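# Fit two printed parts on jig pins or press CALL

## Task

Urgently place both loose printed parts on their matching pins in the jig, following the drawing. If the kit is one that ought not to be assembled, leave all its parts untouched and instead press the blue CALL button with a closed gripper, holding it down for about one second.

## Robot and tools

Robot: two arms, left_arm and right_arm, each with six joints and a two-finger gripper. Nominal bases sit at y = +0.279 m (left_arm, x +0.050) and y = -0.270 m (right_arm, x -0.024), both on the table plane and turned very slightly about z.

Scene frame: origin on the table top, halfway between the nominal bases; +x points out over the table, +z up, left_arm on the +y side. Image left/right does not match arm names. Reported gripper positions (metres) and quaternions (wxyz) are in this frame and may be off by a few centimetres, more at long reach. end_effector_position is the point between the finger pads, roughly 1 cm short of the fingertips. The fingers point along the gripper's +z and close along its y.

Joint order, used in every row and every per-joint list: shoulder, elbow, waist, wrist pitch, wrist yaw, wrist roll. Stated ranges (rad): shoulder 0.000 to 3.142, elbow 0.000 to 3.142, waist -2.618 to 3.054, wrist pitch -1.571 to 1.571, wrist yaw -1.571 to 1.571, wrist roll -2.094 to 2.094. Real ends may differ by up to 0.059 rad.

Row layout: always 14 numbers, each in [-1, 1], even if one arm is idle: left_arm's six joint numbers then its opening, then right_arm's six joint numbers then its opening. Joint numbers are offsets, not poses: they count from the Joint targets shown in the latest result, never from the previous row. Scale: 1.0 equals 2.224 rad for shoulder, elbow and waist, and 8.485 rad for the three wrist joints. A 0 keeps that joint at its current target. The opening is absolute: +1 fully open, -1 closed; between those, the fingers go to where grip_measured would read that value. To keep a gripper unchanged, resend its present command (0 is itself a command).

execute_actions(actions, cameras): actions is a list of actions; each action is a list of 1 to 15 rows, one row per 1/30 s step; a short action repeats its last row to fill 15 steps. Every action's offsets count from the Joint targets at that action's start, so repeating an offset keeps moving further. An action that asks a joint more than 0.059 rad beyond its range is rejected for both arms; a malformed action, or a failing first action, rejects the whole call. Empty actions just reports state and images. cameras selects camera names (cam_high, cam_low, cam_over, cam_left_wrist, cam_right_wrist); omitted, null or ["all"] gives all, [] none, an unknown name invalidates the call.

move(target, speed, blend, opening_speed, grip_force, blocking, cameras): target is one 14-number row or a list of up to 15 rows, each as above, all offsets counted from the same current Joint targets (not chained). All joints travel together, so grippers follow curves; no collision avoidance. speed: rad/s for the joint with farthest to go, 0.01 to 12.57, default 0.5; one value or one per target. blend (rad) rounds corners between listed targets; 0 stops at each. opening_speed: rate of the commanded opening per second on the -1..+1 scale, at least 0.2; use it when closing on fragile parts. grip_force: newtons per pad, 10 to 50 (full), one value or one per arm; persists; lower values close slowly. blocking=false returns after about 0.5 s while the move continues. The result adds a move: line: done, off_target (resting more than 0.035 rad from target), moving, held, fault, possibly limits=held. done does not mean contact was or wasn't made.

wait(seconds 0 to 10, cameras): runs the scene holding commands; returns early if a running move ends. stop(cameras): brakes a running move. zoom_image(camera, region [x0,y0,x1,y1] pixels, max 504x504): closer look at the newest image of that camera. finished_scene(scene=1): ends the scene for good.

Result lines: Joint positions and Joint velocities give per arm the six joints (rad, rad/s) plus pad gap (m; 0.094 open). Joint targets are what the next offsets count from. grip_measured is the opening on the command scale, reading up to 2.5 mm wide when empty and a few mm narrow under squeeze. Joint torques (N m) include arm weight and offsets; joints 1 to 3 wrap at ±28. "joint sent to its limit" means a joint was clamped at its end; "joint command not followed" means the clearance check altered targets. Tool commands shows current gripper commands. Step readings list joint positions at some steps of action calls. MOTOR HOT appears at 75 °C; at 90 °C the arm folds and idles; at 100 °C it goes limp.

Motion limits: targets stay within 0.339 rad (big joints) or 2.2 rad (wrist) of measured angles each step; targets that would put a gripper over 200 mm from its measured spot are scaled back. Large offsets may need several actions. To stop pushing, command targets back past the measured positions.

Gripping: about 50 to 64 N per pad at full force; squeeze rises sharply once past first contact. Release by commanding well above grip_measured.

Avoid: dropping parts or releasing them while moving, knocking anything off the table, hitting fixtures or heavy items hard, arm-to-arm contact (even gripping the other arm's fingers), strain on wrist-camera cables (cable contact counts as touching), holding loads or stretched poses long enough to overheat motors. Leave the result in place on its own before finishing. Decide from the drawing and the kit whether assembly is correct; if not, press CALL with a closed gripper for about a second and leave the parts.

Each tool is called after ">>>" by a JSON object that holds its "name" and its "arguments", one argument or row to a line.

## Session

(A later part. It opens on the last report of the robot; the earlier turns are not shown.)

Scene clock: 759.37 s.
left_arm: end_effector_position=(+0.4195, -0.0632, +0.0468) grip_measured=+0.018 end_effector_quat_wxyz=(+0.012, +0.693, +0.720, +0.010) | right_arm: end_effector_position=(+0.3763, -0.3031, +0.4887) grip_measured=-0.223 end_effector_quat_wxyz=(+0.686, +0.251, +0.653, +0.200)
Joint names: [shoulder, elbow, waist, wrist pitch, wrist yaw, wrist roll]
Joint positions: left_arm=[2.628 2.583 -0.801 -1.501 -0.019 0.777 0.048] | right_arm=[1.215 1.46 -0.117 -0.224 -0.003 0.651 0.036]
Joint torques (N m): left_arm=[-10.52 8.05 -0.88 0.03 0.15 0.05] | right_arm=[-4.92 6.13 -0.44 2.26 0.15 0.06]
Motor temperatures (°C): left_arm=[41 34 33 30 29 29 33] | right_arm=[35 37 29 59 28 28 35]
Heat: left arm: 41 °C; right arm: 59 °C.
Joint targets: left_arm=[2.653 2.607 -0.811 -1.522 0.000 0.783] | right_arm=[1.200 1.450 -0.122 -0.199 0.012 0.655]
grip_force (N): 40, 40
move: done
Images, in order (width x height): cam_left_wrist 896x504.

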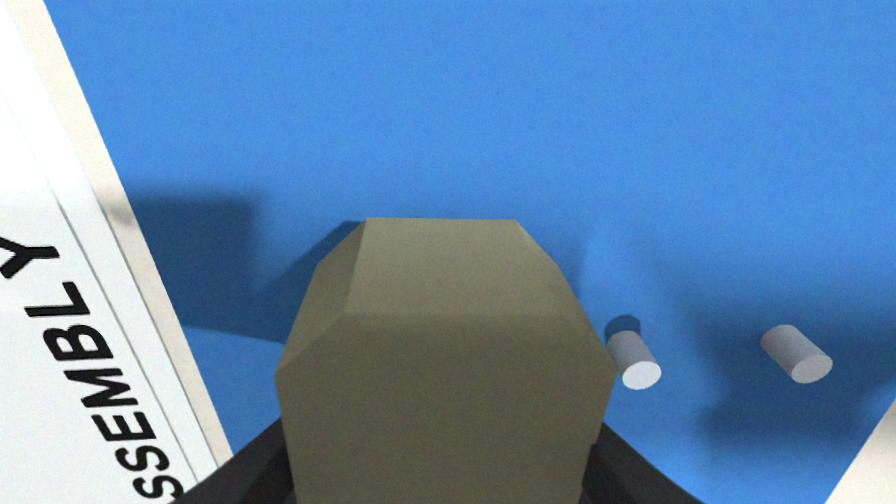

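>>> {"name": "move", "arguments": {
  "target": [
    [-0.0823,-0.0841,-0.0018,0.0179,0,0,-0.2,0,0,0,0,0,0,-0.4],
    [-0.0355,-0.0495,0.0094,0.0077,0,0,-0.2,0,0,0,0,0,0,-0.4],
    [-0.0157,-0.0268,0.0094,0.004,0,0,-0.2,0,0,0,0,0,0,-0.4],
    [0.0072,0,0.0094,0,0,0,-0.2,0,0,0,0,0,0,-0.4]
  ],
  "speed": [0.25,0.2,0.1,0.1],
  "cameras": ["cam_left_wrist","cam_low","cam_over"]
}}

>>> {"name": "zoom_image", "arguments": {
  "camera": "cam_low",
  "region": [270, 280, 350, 340]
}}

Scene clock: 774.00 s.
left_arm: end_effector_position=(+0.4213, -0.0615, +0.0469) grip_measured=+0.018 end_effector_quat_wxyz=(+0.013, +0.691, +0.723, +0.005) | right_arm: end_effector_position=(+0.3763, -0.3031, +0.4887) grip_measured=-0.223 end_effector_quat_wxyz=(+0.686, +0.251, +0.653, +0.200)
Joint names: [shoulder, elbow, waist, wrist pitch, wrist yaw, wrist roll]
Joint positions: left_arm=[2.628 2.583 -0.793 -1.501 -0.01 0.777 0.048] | right_arm=[1.215 1.46 -0.117 -0.224 -0.003 0.651 0.036]
Joint torques (N m): left_arm=[-9.4 8.12 0.35 0.03 0.07 0.06] | right_arm=[-4.92 6.16 -0.46 2.28 0.14 0.06]
Motor temperatures (°C): left_arm=[42 34 33 30 29 29 33] | right_arm=[35 37 29 59 28 28 35]
Heat: left arm: 42 °C; right arm: 59 °C.
Joint targets: left_arm=[2.669 2.607 -0.790 -1.522 0.000 0.783] | right_arm=[1.200 1.450 -0.122 -0.199 0.012 0.655]
grip_force (N): 40, 40
move: off_target (left_arm); left_arm: the shoulder is farthest, 0.041 rad from its target
Images, in order (width x height): cam_low 896x504, cam_over 896x504, cam_left_wrist 896x504.

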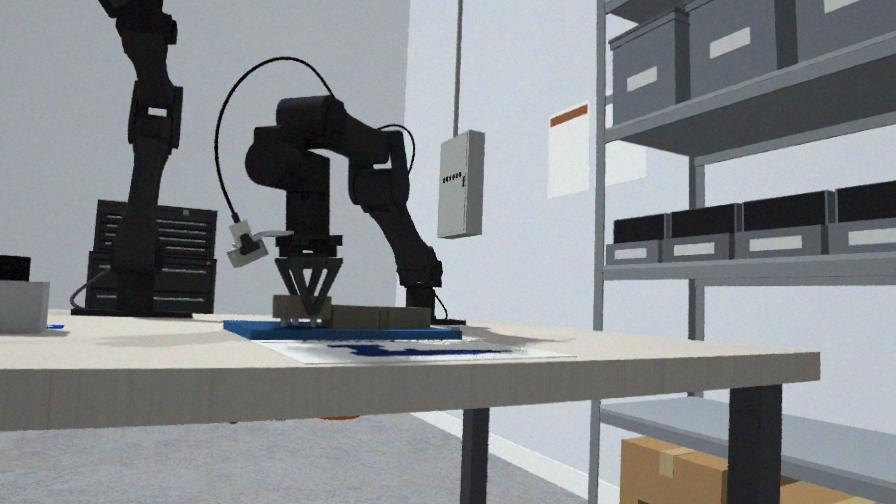

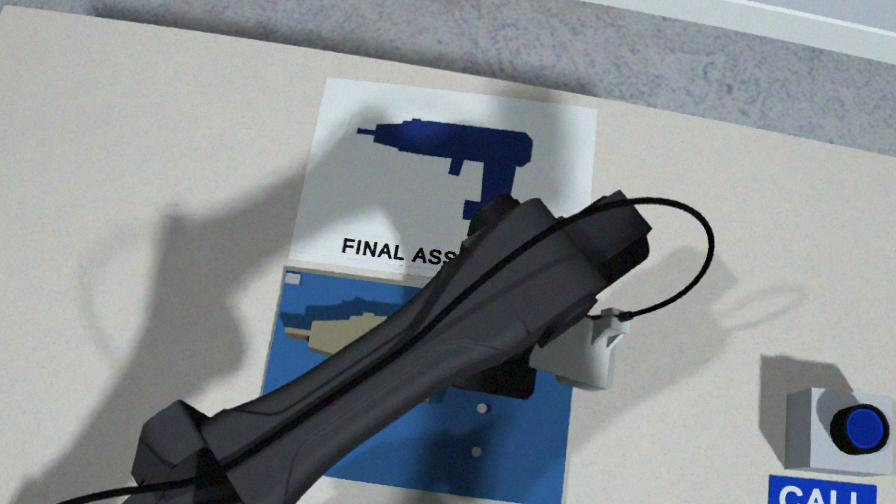

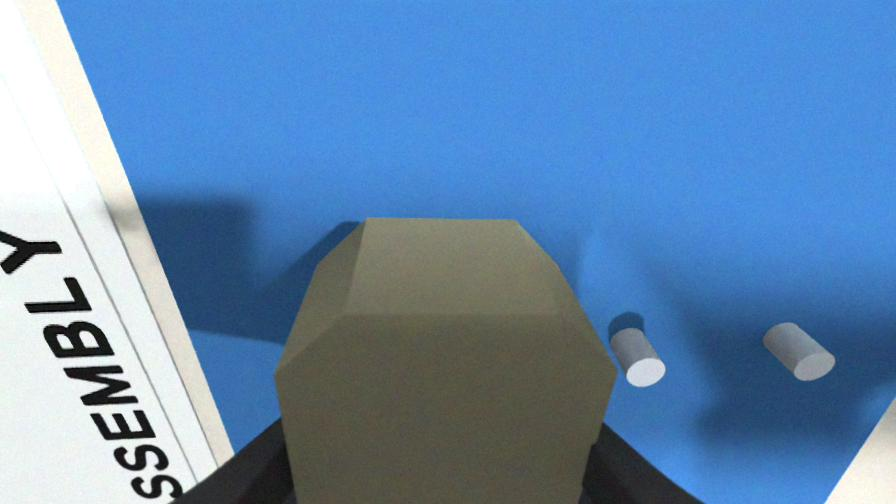

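Scaled by 6.300.

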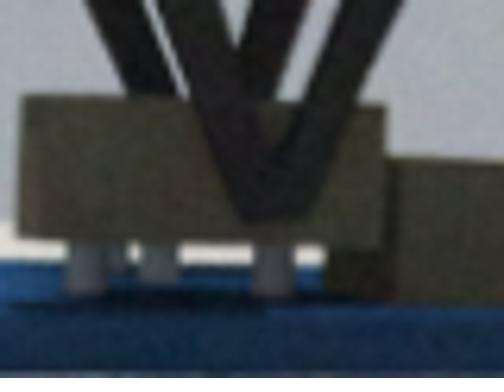

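>>> {"name": "move", "arguments": {
  "target": [
    [-0.0895,-0.0841,-0.0135,0.0179,0,0,-0.2,0,0,0,0,0,0,-0.4],
    [-0.0427,-0.0495,-0.0018,0.0077,0,0,-0.2,0,0,0,0,0,0,-0.4],
    [-0.0229,-0.0268,-0.0018,0.004,0,0,-0.2,0,0,0,0,0,0,-0.4],
    [0,0,-0.0018,0,0,0,-0.2,0,0,0,0,0,0,-0.4]
  ],
  "speed": [0.25,0.2,0.1,0.1],
  "cameras": ["cam_left_wrist","cam_low"]
}}

>>> {"name": "zoom_image", "arguments": {
  "camera": "cam_low",
  "region": [270, 280, 350, 340]
}}

Scene clock: 784.30 s.
left_arm: end_effector_position=(+0.4199, -0.0629, +0.0463) grip_measured=+0.018 end_effector_quat_wxyz=(+0.012, +0.692, +0.722, +0.005) | right_arm: end_effector_position=(+0.3763, -0.3031, +0.4887) grip_measured=-0.223 end_effector_quat_wxyz=(+0.686, +0.251, +0.653, +0.200)
Joint names: [shoulder, elbow, waist, wrist pitch, wrist yaw, wrist roll]
Joint positions: left_arm=[2.629 2.583 -0.797 -1.501 -0.01 0.777 0.048] | right_arm=[1.215 1.46 -0.117 -0.224 -0.003 0.651 0.036]
Joint torques (N m): left_arm=[-9.4 8.03 0.36 0.04 0.07 0.07] | right_arm=[-4.93 6.12 -0.47 2.26 0.14 0.06]
Motor temperatures (°C): left_arm=[43 34 33 30 29 29 33] | right_arm=[35 37 29 59 28 28 35]
Heat: left arm: 43 °C; right arm: 59 °C.
Joint targets: left_arm=[2.669 2.607 -0.794 -1.522 0.000 0.783] | right_arm=[1.200 1.450 -0.122 -0.199 0.012 0.655]
grip_force (N): 40, 40
move: off_target (left_arm); left_arm: the shoulder is farthest, 0.040 rad from its target
Images, in order (width x height): cam_low 896x504, cam_left_wrist 896x504.

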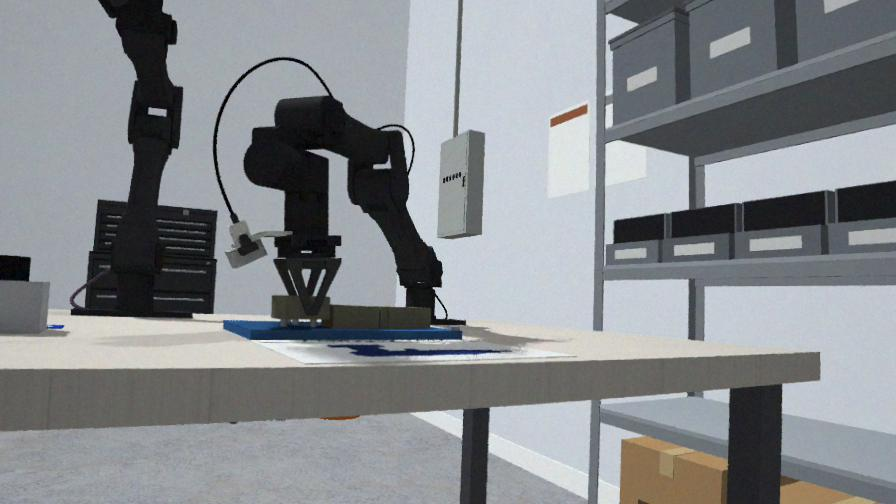

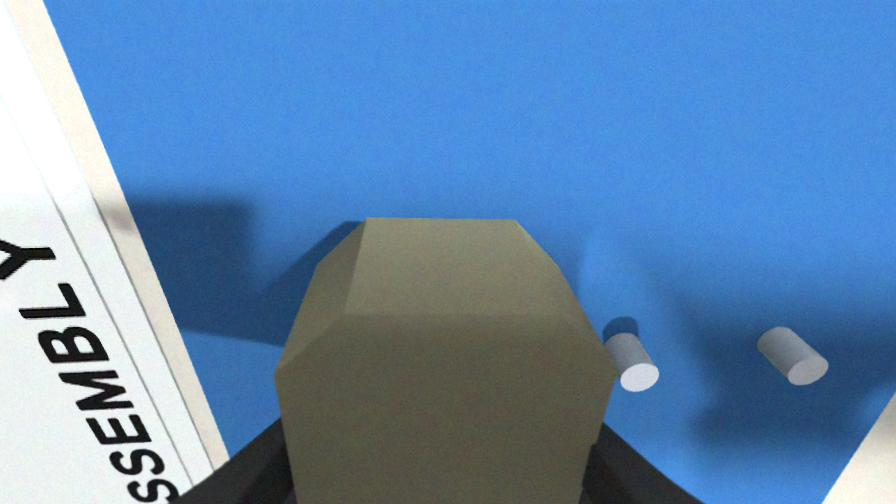

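Scaled by 6.300.

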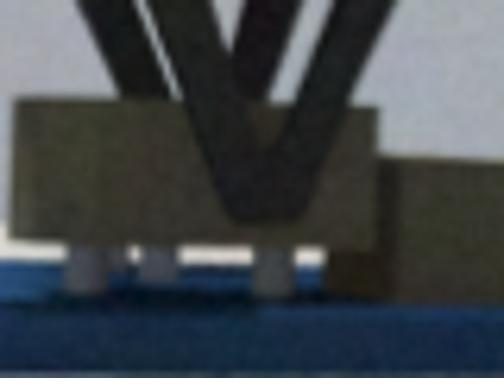

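>>> {"name": "move", "arguments": {
  "target": [
    [-0.0895,-0.0841,-0.0117,0.0179,0,0,-0.2,0,0,0,0,0,0,-0.4],
    [-0.0387,-0.0418,0.0009,0.0068,0,0,-0.2,0,0,0,0,0,0,-0.4],
    [-0.0173,-0.0162,0.0009,0.0026,0,0,-0.2,0,0,0,0,0,0,-0.4],
    [0.0058,0.0117,0.0009,-0.0015,0,0,-0.2,0,0,0,0,0,0,-0.4]
  ],
  "speed": [0.25,0.2,0.1,0.1],
  "cameras": ["cam_left_wrist","cam_low"]
}}

>>> {"name": "zoom_image", "arguments": {
  "camera": "cam_low",
  "region": [270, 280, 350, 340]
}}

Scene clock: 798.43 s.
left_arm: end_effector_position=(+0.4214, -0.0629, +0.0468) grip_measured=+0.016 end_effector_quat_wxyz=(+0.012, +0.691, +0.722, +0.005) | right_arm: end_effector_position=(+0.3763, -0.3031, +0.4887) grip_measured=-0.223 end_effector_quat_wxyz=(+0.686, +0.251, +0.653, +0.200)
Joint names: [shoulder, elbow, waist, wrist pitch, wrist yaw, wrist roll]
Joint positions: left_arm=[2.641 2.609 -0.795 -1.514 -0.01 0.778 0.048] | right_arm=[1.215 1.46 -0.117 -0.224 -0.003 0.651 0.036]
Joint torques (N m): left_arm=[-9.51 8.05 0.34 0.02 0.08 0.06] | right_arm=[-4.89 6.15 -0.46 2.27 0.14 0.06]
Motor temperatures (°C): left_arm=[43 34 33 30 29 29 33] | right_arm=[35 37 29 59 28 28 35]
Heat: left arm: 43 °C; right arm: 59 °C.
Joint targets: left_arm=[2.682 2.633 -0.792 -1.534 0.000 0.783] | right_arm=[1.200 1.450 -0.122 -0.199 0.012 0.655]
grip_force (N): 40, 40
move: off_target (left_arm); left_arm: the shoulder is farthest, 0.041 rad from its target
Images, in order (width x height): cam_low 896x504, cam_left_wrist 896x504.

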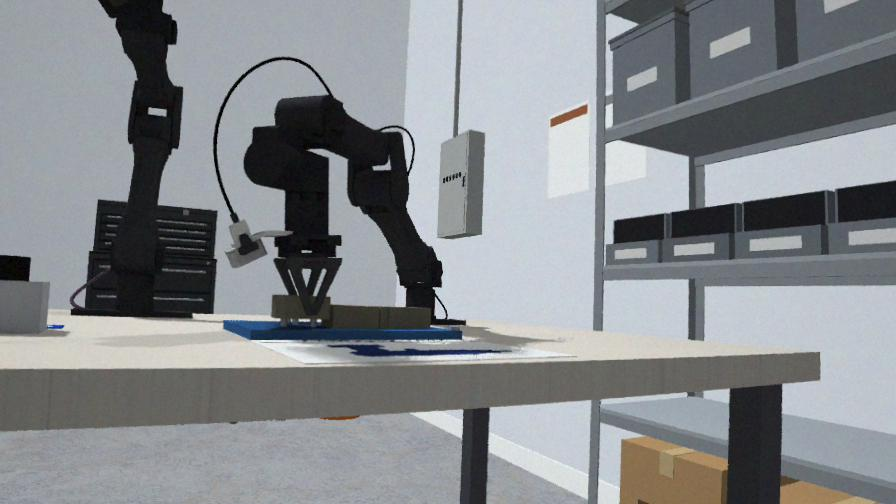

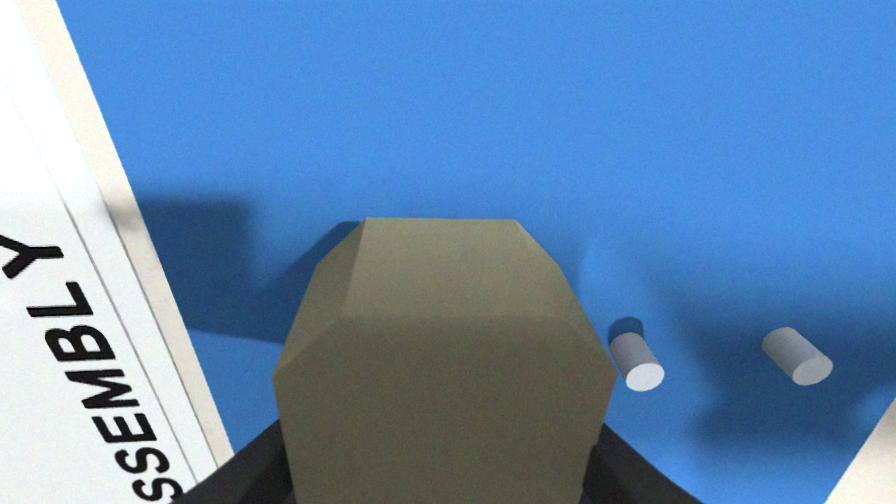

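Scaled by 6.300.

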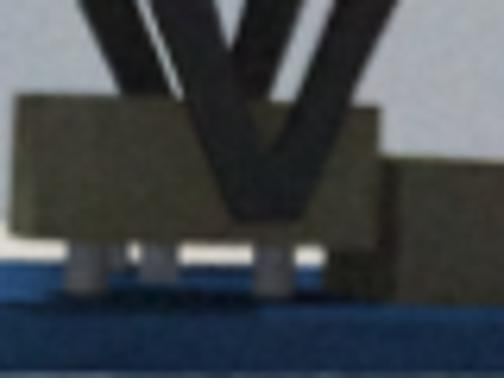

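>>> {"name": "execute_actions", "arguments": {
  "actions": [],
  "cameras": ["cam_high"]
}}

>>> {"name": "zoom_image", "arguments": {
  "camera": "cam_high",
  "region": [400, 270, 480, 320]
}}

Scene clock: 803.10 s.
left_arm: end_effector_position=(+0.4214, -0.0629, +0.0468) grip_measured=+0.016 end_effector_quat_wxyz=(+0.012, +0.691, +0.722, +0.005) | right_arm: end_effector_position=(+0.3763, -0.3031, +0.4887) grip_measured=-0.223 end_effector_quat_wxyz=(+0.686, +0.251, +0.653, +0.200)
Joint names: [shoulder, elbow, waist, wrist pitch, wrist yaw, wrist roll]
Joint positions: left_arm=[2.641 2.609 -0.795 -1.514 -0.01 0.778 0.048] | right_arm=[1.215 1.46 -0.117 -0.224 -0.003 0.651 0.036]
Joint velocities: within noise
Joint torques (N m): left_arm=[-9.46 8.02 0.36 0.01 0.07 0.04] | right_arm=[-4.96 6.12 -0.46 2.27 0.13 0.07]
Motor temperatures (°C): left_arm=[44 35 33 30 29 29 33] | right_arm=[35 37 29 59 28 28 35]
Heat: left arm: 44 °C; right arm: 59 °C.
Joint targets: left_arm=[2.682 2.633 -0.792 -1.534 0.000 0.783] | right_arm=[1.200 1.450 -0.122 -0.199 0.012 0.655]
Tool commands: left_gripper/opening=-0.2 right_gripper/opening=-0.4
grip_force (N): 40, 40
Images, in order (width x height): cam_high 896x504.

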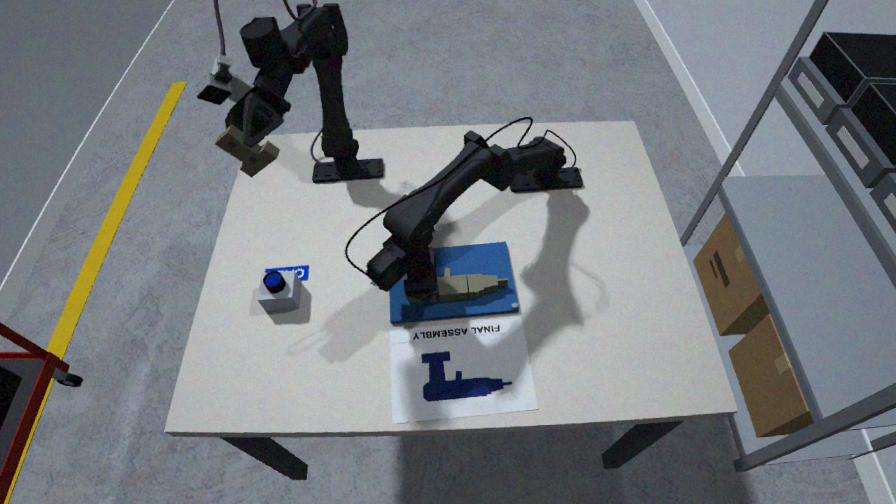

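Scaled by 6.300.

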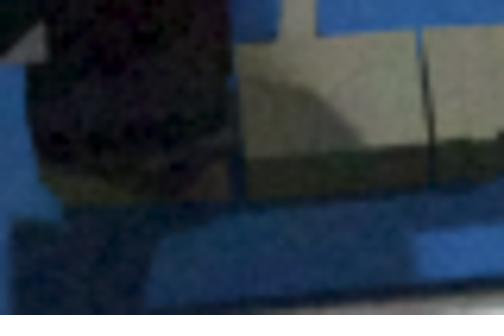

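>>> {"name": "move", "arguments": {
  "target": [
    [-0.0998,-0.1003,-0.0135,0.0193,0,0,-0.2,0,0,0,0,0,0,-0.4],
    [-0.0526,-0.0688,-0.0018,0.01,0,0,-0.2,0,0,0,0,0,0,-0.4],
    [-0.0344,-0.0495,-0.0018,0.0068,0,0,-0.2,0,0,0,0,0,0,-0.4],
    [-0.0117,-0.0234,-0.0018,0.0029,0,0,-0.2,0,0,0,0,0,0,-0.4]
  ],
  "speed": [0.25,0.2,0.1,0.1],
  "cameras": ["cam_left_wrist","cam_low"]
}}

>>> {"name": "zoom_image", "arguments": {
  "camera": "cam_low",
  "region": [270, 280, 350, 340]
}}

Scene clock: 821.20 s.
left_arm: end_effector_position=(+0.4184, -0.0627, +0.0371) grip_measured=+0.016 end_effector_quat_wxyz=(+0.006, +0.693, +0.721, +0.005) | right_arm: end_effector_position=(+0.3763, -0.3031, +0.4887) grip_measured=-0.223 end_effector_quat_wxyz=(+0.686, +0.251, +0.653, +0.200)
Joint names: [shoulder, elbow, waist, wrist pitch, wrist yaw, wrist roll]
Joint positions: left_arm=[2.63 2.548 -0.799 -1.477 -0.01 0.778 0.048] | right_arm=[1.215 1.46 -0.117 -0.224 -0.003 0.651 0.036]
Joint torques (N m): left_arm=[-10.47 8.85 0.32 -0.16 0.06 0.05] | right_arm=[-4.94 6.15 -0.44 2.27 0.14 0.07]
Motor temperatures (°C): left_arm=[45 35 33 30 29 29 33] | right_arm=[35 37 29 59 28 28 35]
Heat: left arm: 45 °C; right arm: 59 °C.
Joint targets: left_arm=[2.656 2.581 -0.796 -1.510 0.000 0.783] | right_arm=[1.200 1.450 -0.122 -0.199 0.012 0.655]
grip_force (N): 40, 40
move: done
Images, in order (width x height): cam_low 896x504, cam_left_wrist 896x504.

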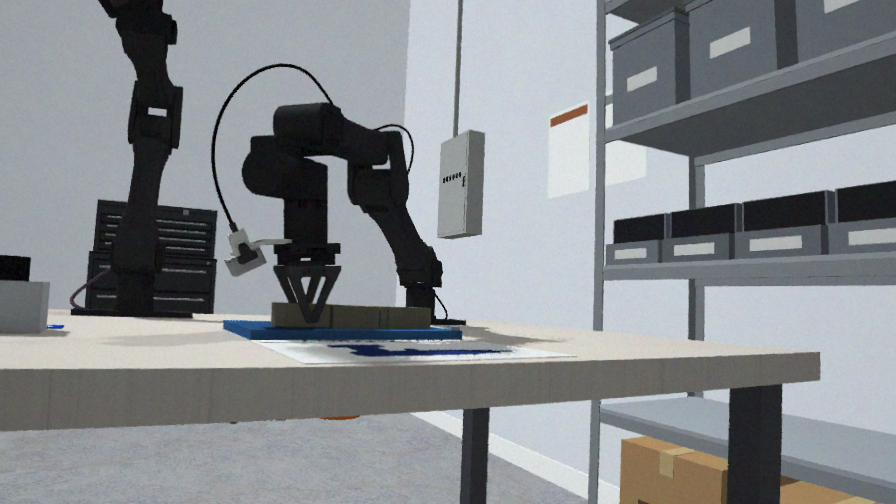

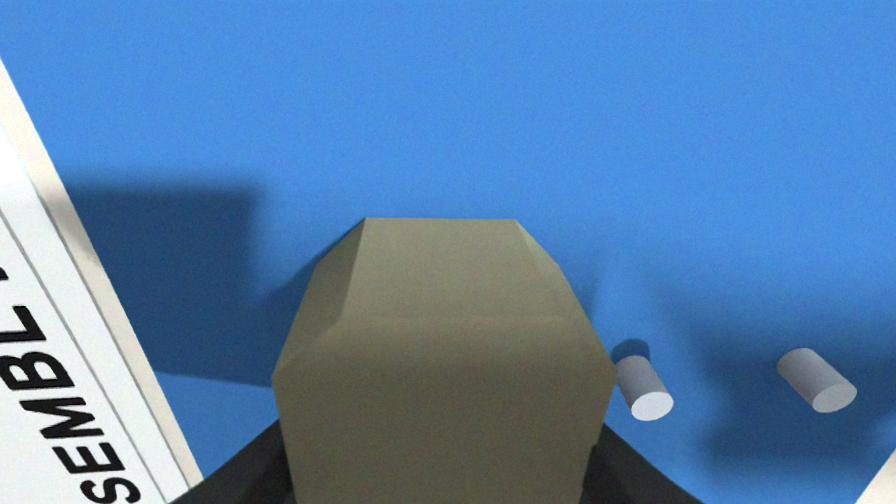

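Scaled by 6.300.

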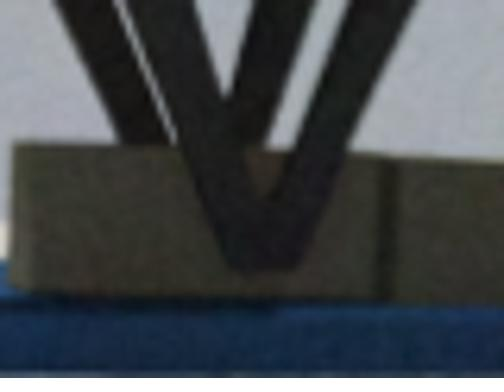

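>>> {"name": "move", "arguments": {
  "target": [
    [0.008,0,0,0,0,0,-0.2,0,0,0,0,0,0,-0.4],
    [0.008,0,0,0,0,0,1,0,0,0,0,0,0,-0.4]
  ],
  "speed": 0.05,
  "opening_speed": 1.0,
  "cameras": ["cam_left_wrist","cam_low","cam_high"]
}}

>>> {"name": "zoom_image", "arguments": {
  "camera": "cam_low",
  "region": [270, 280, 350, 340]
}}

Scene clock: 829.00 s.
left_arm: end_effector_position=(+0.4267, -0.0612, +0.0339) grip_measured=+0.997 end_effector_quat_wxyz=(+0.013, +0.690, +0.724, +0.014) | right_arm: end_effector_position=(+0.3763, -0.3031, +0.4887) grip_measured=-0.223 end_effector_quat_wxyz=(+0.686, +0.251, +0.653, +0.200)
Joint names: [shoulder, elbow, waist, wrist pitch, wrist yaw, wrist roll]
Joint positions: left_arm=[2.643 2.559 -0.791 -1.462 -0.027 0.778 0.094] | right_arm=[1.215 1.46 -0.117 -0.224 -0.003 0.651 0.036]
Joint torques (N m): left_arm=[-10.24 7.9 -0.42 -0.29 0.23 0.06] | right_arm=[-4.94 6.12 -0.46 2.27 0.13 0.06]
Motor temperatures (°C): left_arm=[45 35 33 30 29 29 33] | right_arm=[35 37 29 60 28 28 35]
Heat: left arm: 45 °C; right arm: 60 °C.
Joint targets: left_arm=[2.674 2.581 -0.796 -1.510 0.000 0.783] | right_arm=[1.200 1.450 -0.122 -0.199 0.012 0.655]
grip_force (N): 40, 40
move: off_target (left_arm); target 2's new numbers were sent with left_arm's shoulder 0.038 rad from that target; left_arm: the wrist pitch is farthest, 0.048 rad from its target
Images, in order (width x height): cam_high 896x504, cam_low 896x504, cam_left_wrist 896x504.

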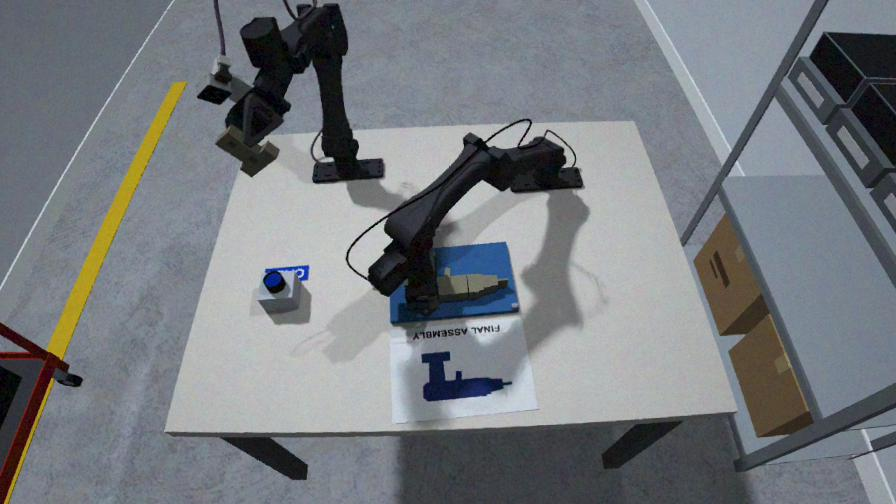

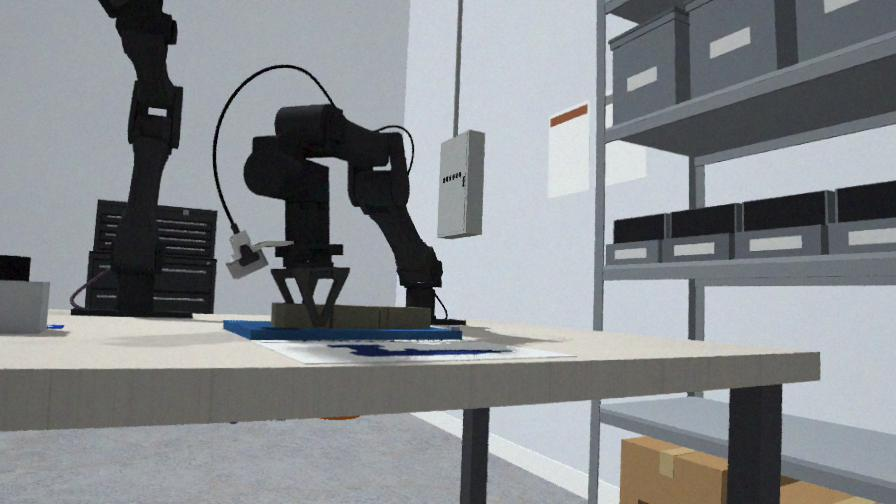

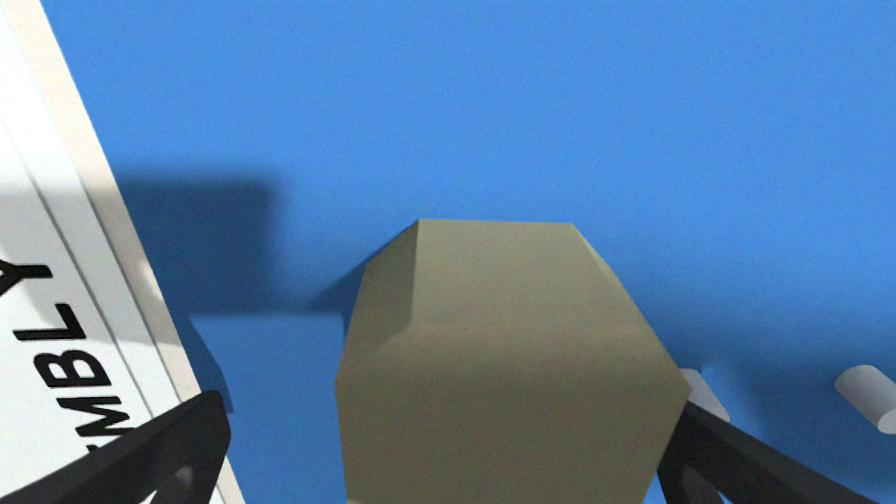

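Scaled by 6.300.

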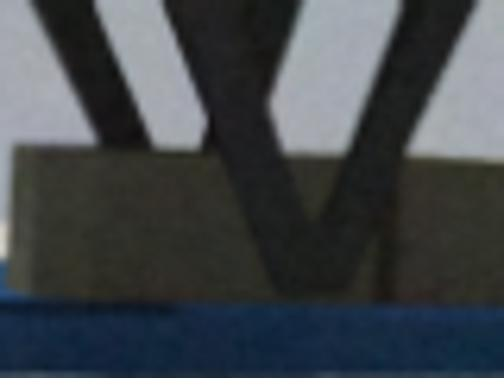

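>>> {"name": "move", "arguments": {
  "target": [
    [-0.06,0,-0.006,0,0,0,1,0,0,0,0,0,0,-0.4],
    [-0.1232,-0.0922,-0.0036,0.0153,0,0,1,0,0,0,0,0,0,-0.4]
  ],
  "speed": [0.15,0.3],
  "blend": 0.05,
  "cameras": ["cam_left_wrist","cam_low","cam_high"]
}}

>>> {"name": "zoom_image", "arguments": {
  "camera": "cam_low",
  "region": [270, 280, 350, 340]
}}

Scene clock: 838.40 s.
left_arm: end_effector_position=(+0.4175, -0.0649, +0.0786) grip_measured=+0.998 end_effector_quat_wxyz=(+0.059, +0.693, +0.718, +0.006) | right_arm: end_effector_position=(+0.3763, -0.3031, +0.4887) grip_measured=-0.223 end_effector_quat_wxyz=(+0.686, +0.251, +0.653, +0.200)
Joint names: [shoulder, elbow, waist, wrist pitch, wrist yaw, wrist roll]
Joint positions: left_arm=[2.46 2.388 -0.804 -1.382 -0.011 0.778 0.094] | right_arm=[1.215 1.46 -0.117 -0.224 -0.003 0.651 0.036]
Joint torques (N m): left_arm=[-16.16 5.22 -0.01 0.46 0.08 0.04] | right_arm=[-4.96 6.13 -0.47 2.27 0.14 0.07]
Motor temperatures (°C): left_arm=[46 35 33 30 29 29 33] | right_arm=[35 37 29 60 28 28 35]
Heat: left arm: 46 °C; right arm: 60 °C.
Joint targets: left_arm=[2.400 2.376 -0.804 -1.380 0.000 0.783] | right_arm=[1.200 1.450 -0.122 -0.199 0.012 0.655]
grip_force (N): 40, 40
move: off_target (left_arm); left_arm: the shoulder is farthest, 0.060 rad from its target
Images, in order (width x height): cam_high 896x504, cam_low 896x504, cam_left_wrist 896x504.

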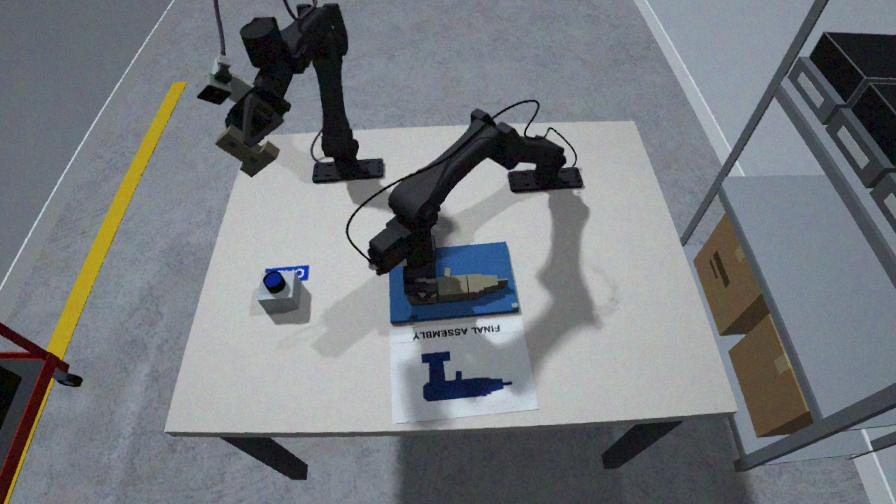

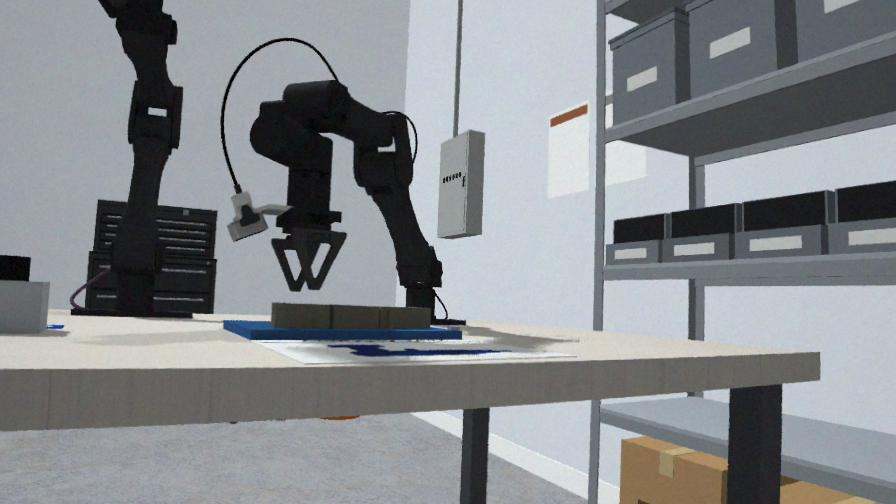

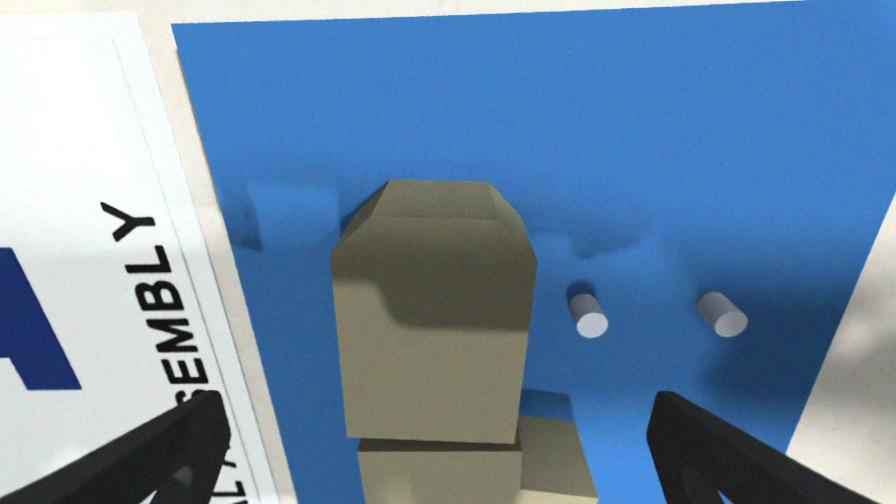

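Scaled by 6.300.

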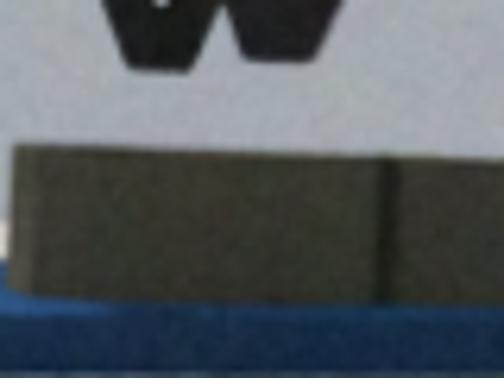

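>>> {"name": "move", "arguments": {
  "target": [
    [0.0045,-0.0252,-0.0139,0.0141,0,0,-1,0,0,0,0,0,0,-0.4],
    [0.0045,-0.0589,-0.0139,0.0212,0,0,-1,0,0,0,0,0,0,-0.4]
  ],
  "speed": [0.1,0.06],
  "cameras": ["cam_low","cam_left_wrist","cam_over"]
}}

>>> {"name": "zoom_image", "arguments": {
  "camera": "cam_low",
  "region": [260, 280, 340, 340]
}}

Scene clock: 858.80 s.
left_arm: end_effector_position=(+0.4122, -0.0898, +0.0622) grip_measured=-0.996 end_effector_quat_wxyz=(+0.090, +0.704, +0.704, -0.005) | right_arm: end_effector_position=(+0.3763, -0.3031, +0.4887) grip_measured=-0.223 end_effector_quat_wxyz=(+0.686, +0.251, +0.653, +0.200)
Joint names: [shoulder, elbow, waist, wrist pitch, wrist yaw, wrist roll]
Joint positions: left_arm=[2.433 2.265 -0.839 -1.223 0.009 0.778 0] | right_arm=[1.215 1.46 -0.117 -0.224 -0.003 0.651 0.036]
Joint torques (N m): left_arm=[-13.31 4.7 0.34 0.87 -0.16 0.04] | right_arm=[-4.96 6.12 -0.47 2.26 0.14 0.07]
Motor temperatures (°C): left_arm=[46 34 33 30 29 29 33] | right_arm=[35 37 29 60 28 28 35]
Heat: left arm: 46 °C; right arm: 60 °C.
Joint targets: left_arm=[2.410 2.245 -0.835 -1.200 0.000 0.783] | right_arm=[1.200 1.450 -0.122 -0.199 0.012 0.655]
grip_force (N): 40, 40
move: done
Images, in order (width x height): cam_low 896x504, cam_over 896x504, cam_left_wrist 896x504.

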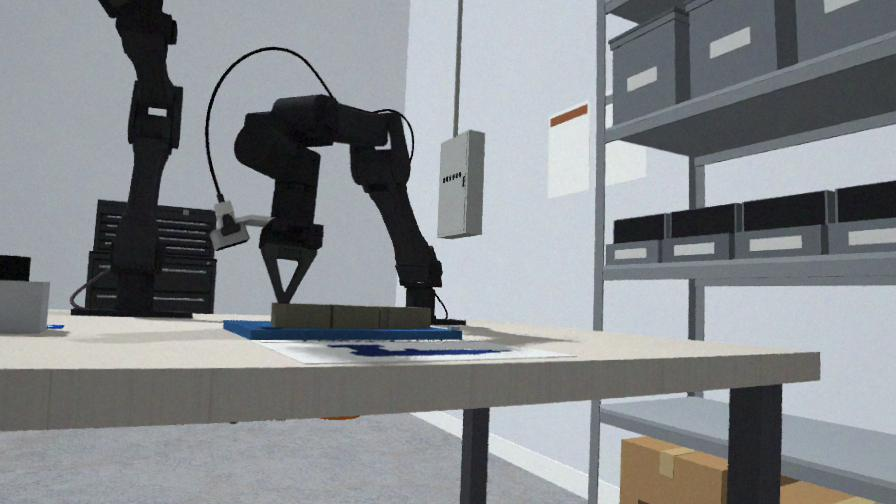

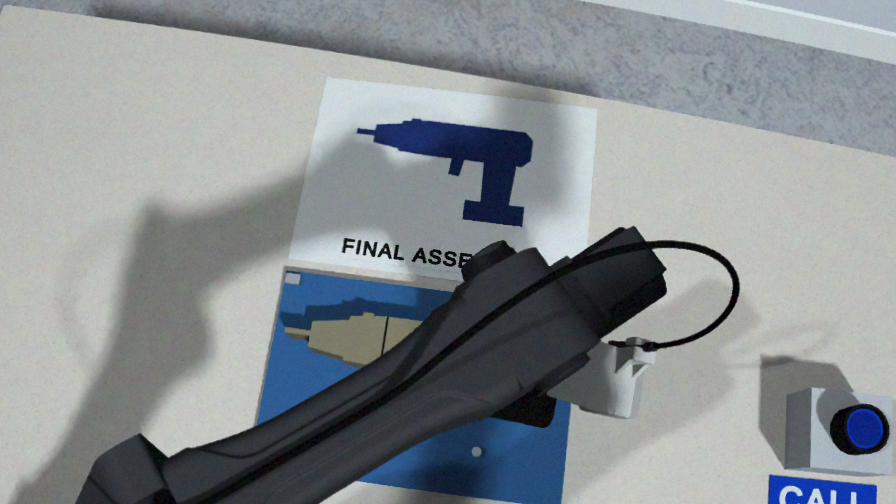

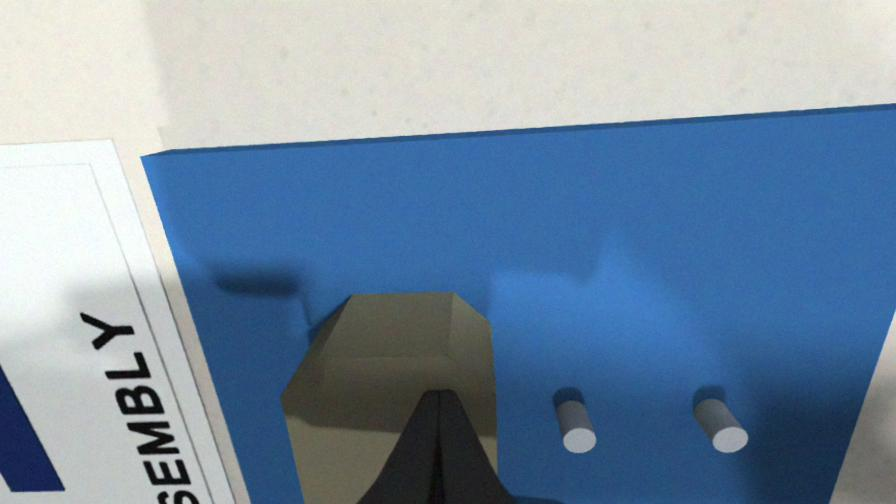

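Scaled by 6.300.

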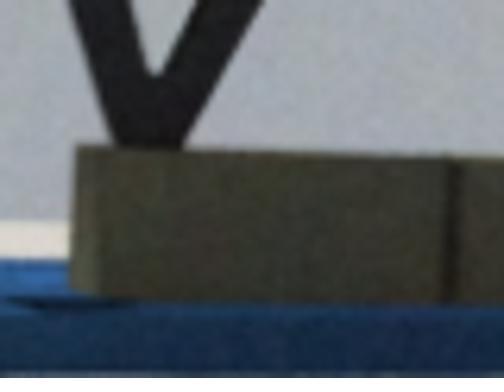

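>>> {"name": "move", "arguments": {
  "target": [0.0157,0,0,0,0,0,-1,0,0,0,0,0,0,-0.4],
  "speed": 0.06,
  "cameras": ["cam_low"]
}}

>>> {"name": "zoom_image", "arguments": {
  "camera": "cam_low",
  "region": [260, 280, 340, 340]
}}

Scene clock: 863.73 s.
left_arm: end_effector_position=(+0.4126, -0.0901, +0.0623) grip_measured=-0.996 end_effector_quat_wxyz=(+0.091, +0.704, +0.704, -0.005) | right_arm: end_effector_position=(+0.3763, -0.3031, +0.4887) grip_measured=-0.223 end_effector_quat_wxyz=(+0.686, +0.251, +0.653, +0.200)
Joint names: [shoulder, elbow, waist, wrist pitch, wrist yaw, wrist roll]
Joint positions: left_arm=[2.433 2.265 -0.839 -1.221 0.008 0.778 0] | right_arm=[1.215 1.46 -0.117 -0.224 -0.003 0.651 0.036]
Joint torques (N m): left_arm=[-10.77 4.72 0.47 0.86 -0.14 0.07] | right_arm=[-4.94 6.16 -0.49 2.27 0.14 0.06]
Motor temperatures (°C): left_arm=[46 34 33 30 29 29 33] | right_arm=[35 37 29 60 28 28 35]
Heat: left arm: 46 °C; right arm: 60 °C.
Joint targets: left_arm=[2.445 2.245 -0.835 -1.200 0.000 0.783] | right_arm=[1.200 1.450 -0.122 -0.199 0.012 0.655]
grip_force (N): 40, 40
move: done
Images, in order (width x height): cam_low 896x504.

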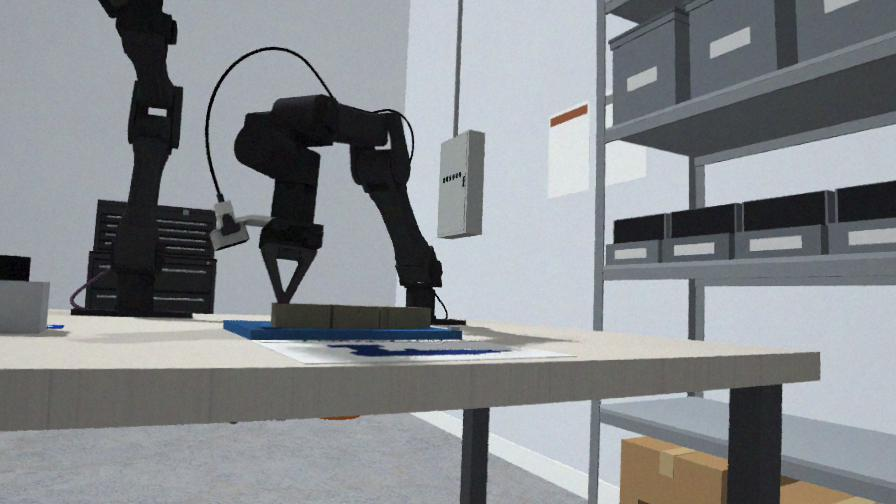

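Scaled by 6.300.

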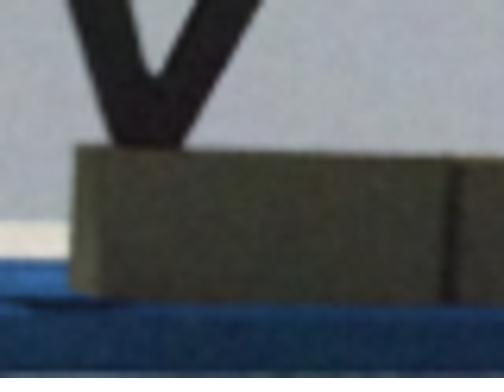

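>>> {"name": "move", "arguments": {
  "target": [
    [-0.1,0,0.02,0,0,0,-1,0,0,0,0,0,0,-0.4],
    [-0.47,-0.335,0.4204,0,0,-0.09,-1,0,0,0,0,0,0,-0.4],
    [-0.47,-0.335,0.4204,0,0,-0.09,-1,0.3224,0.0405,0.3237,-0.1194,0,-0.0121,-0.4]
  ],
  "speed": [0.5,0.9,0.6],
  "blend": [0.1,0,0]
}}

Scene clock: 888.60 s.
left_arm: end_effector_position=(+0.3780, +0.3285, +0.2391) grip_measured=-0.996 end_effector_quat_wxyz=(+0.233, -0.058, +0.971, +0.023) | right_arm: end_effector_position=(+0.2582, -0.0623, +0.0782) grip_measured=-0.223 end_effector_quat_wxyz=(-0.009, -0.036, +0.999, -0.008)
Joint names: [shoulder, elbow, waist, wrist pitch, wrist yaw, wrist roll]
Joint positions: left_arm=[1.417 1.511 0.099 -1.193 -0.006 0.027 0] | right_arm=[1.908 1.513 0.602 -1.199 0.003 0.56 0.036]
Joint torques (N m): left_arm=[-5.49 5.53 0.2 1.07 0.04 -0.1] | right_arm=[-8.87 8.25 -0.4 0.17 0.08 -0.08]
Motor temperatures (°C): left_arm=[44 34 33 30 29 29 32] | right_arm=[35 38 29 59 28 28 35]
Heat: left arm: 44 °C; right arm: 59 °C.
Joint targets: left_arm=[1.400 1.500 0.100 -1.200 0.000 0.019] | right_arm=[1.917 1.540 0.598 -1.212 0.011 0.553]
grip_force (N): 40, 40
move: done

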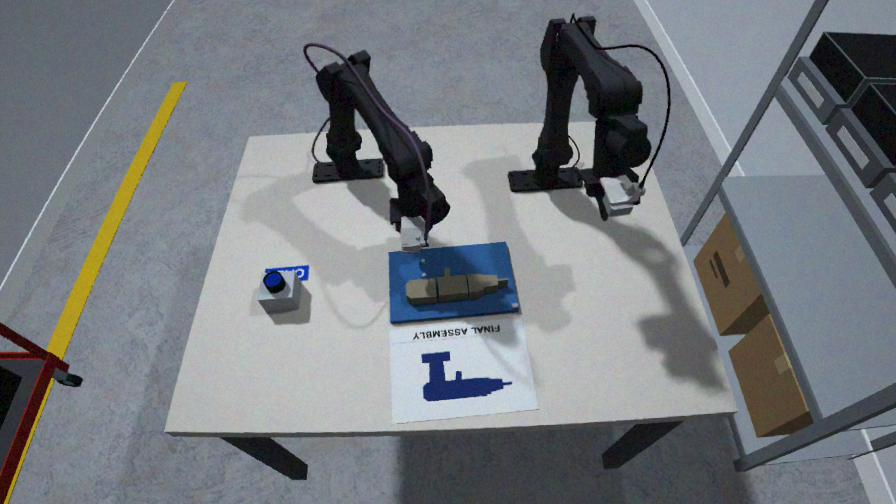

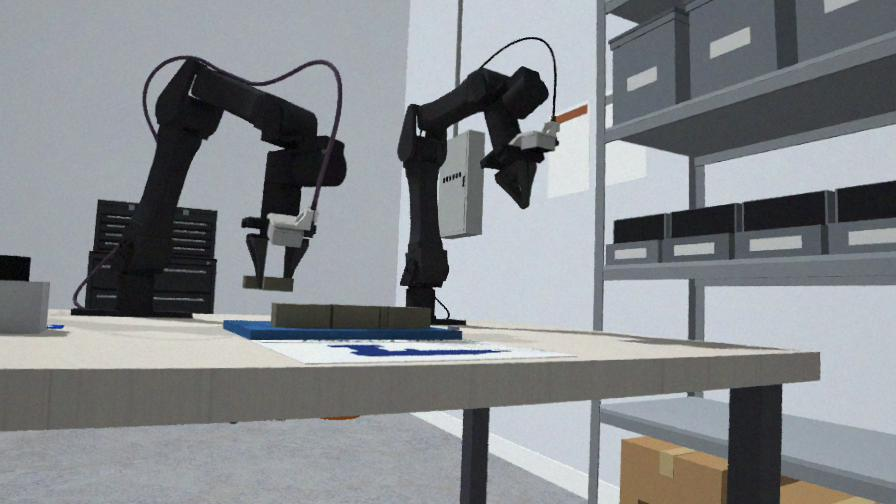

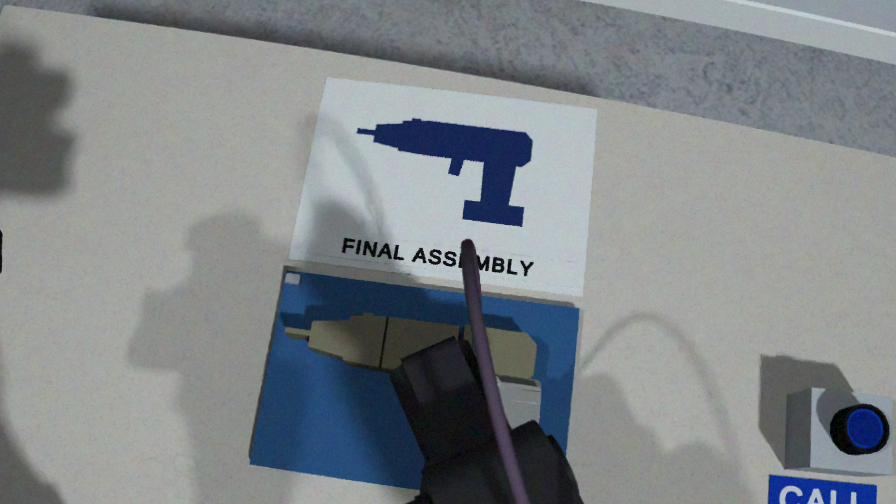

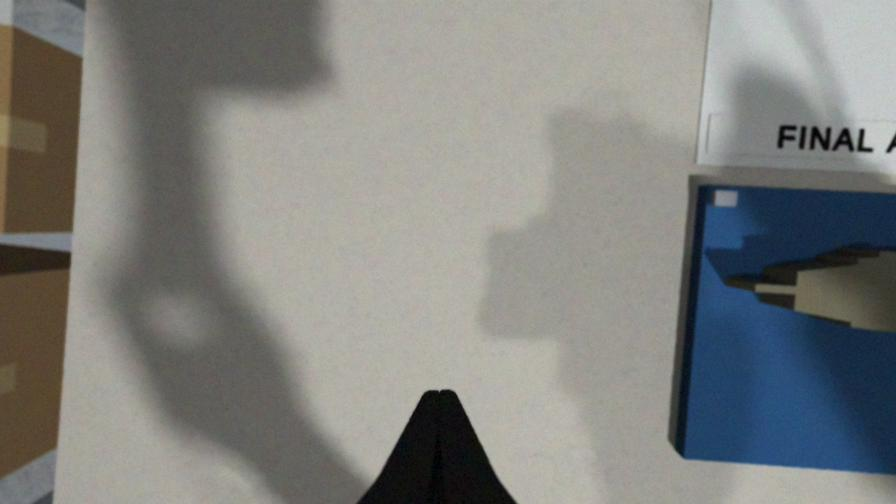

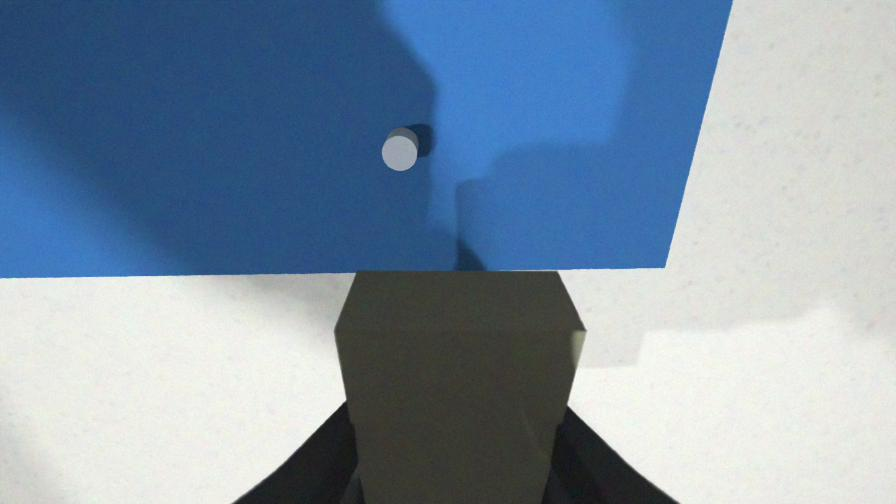

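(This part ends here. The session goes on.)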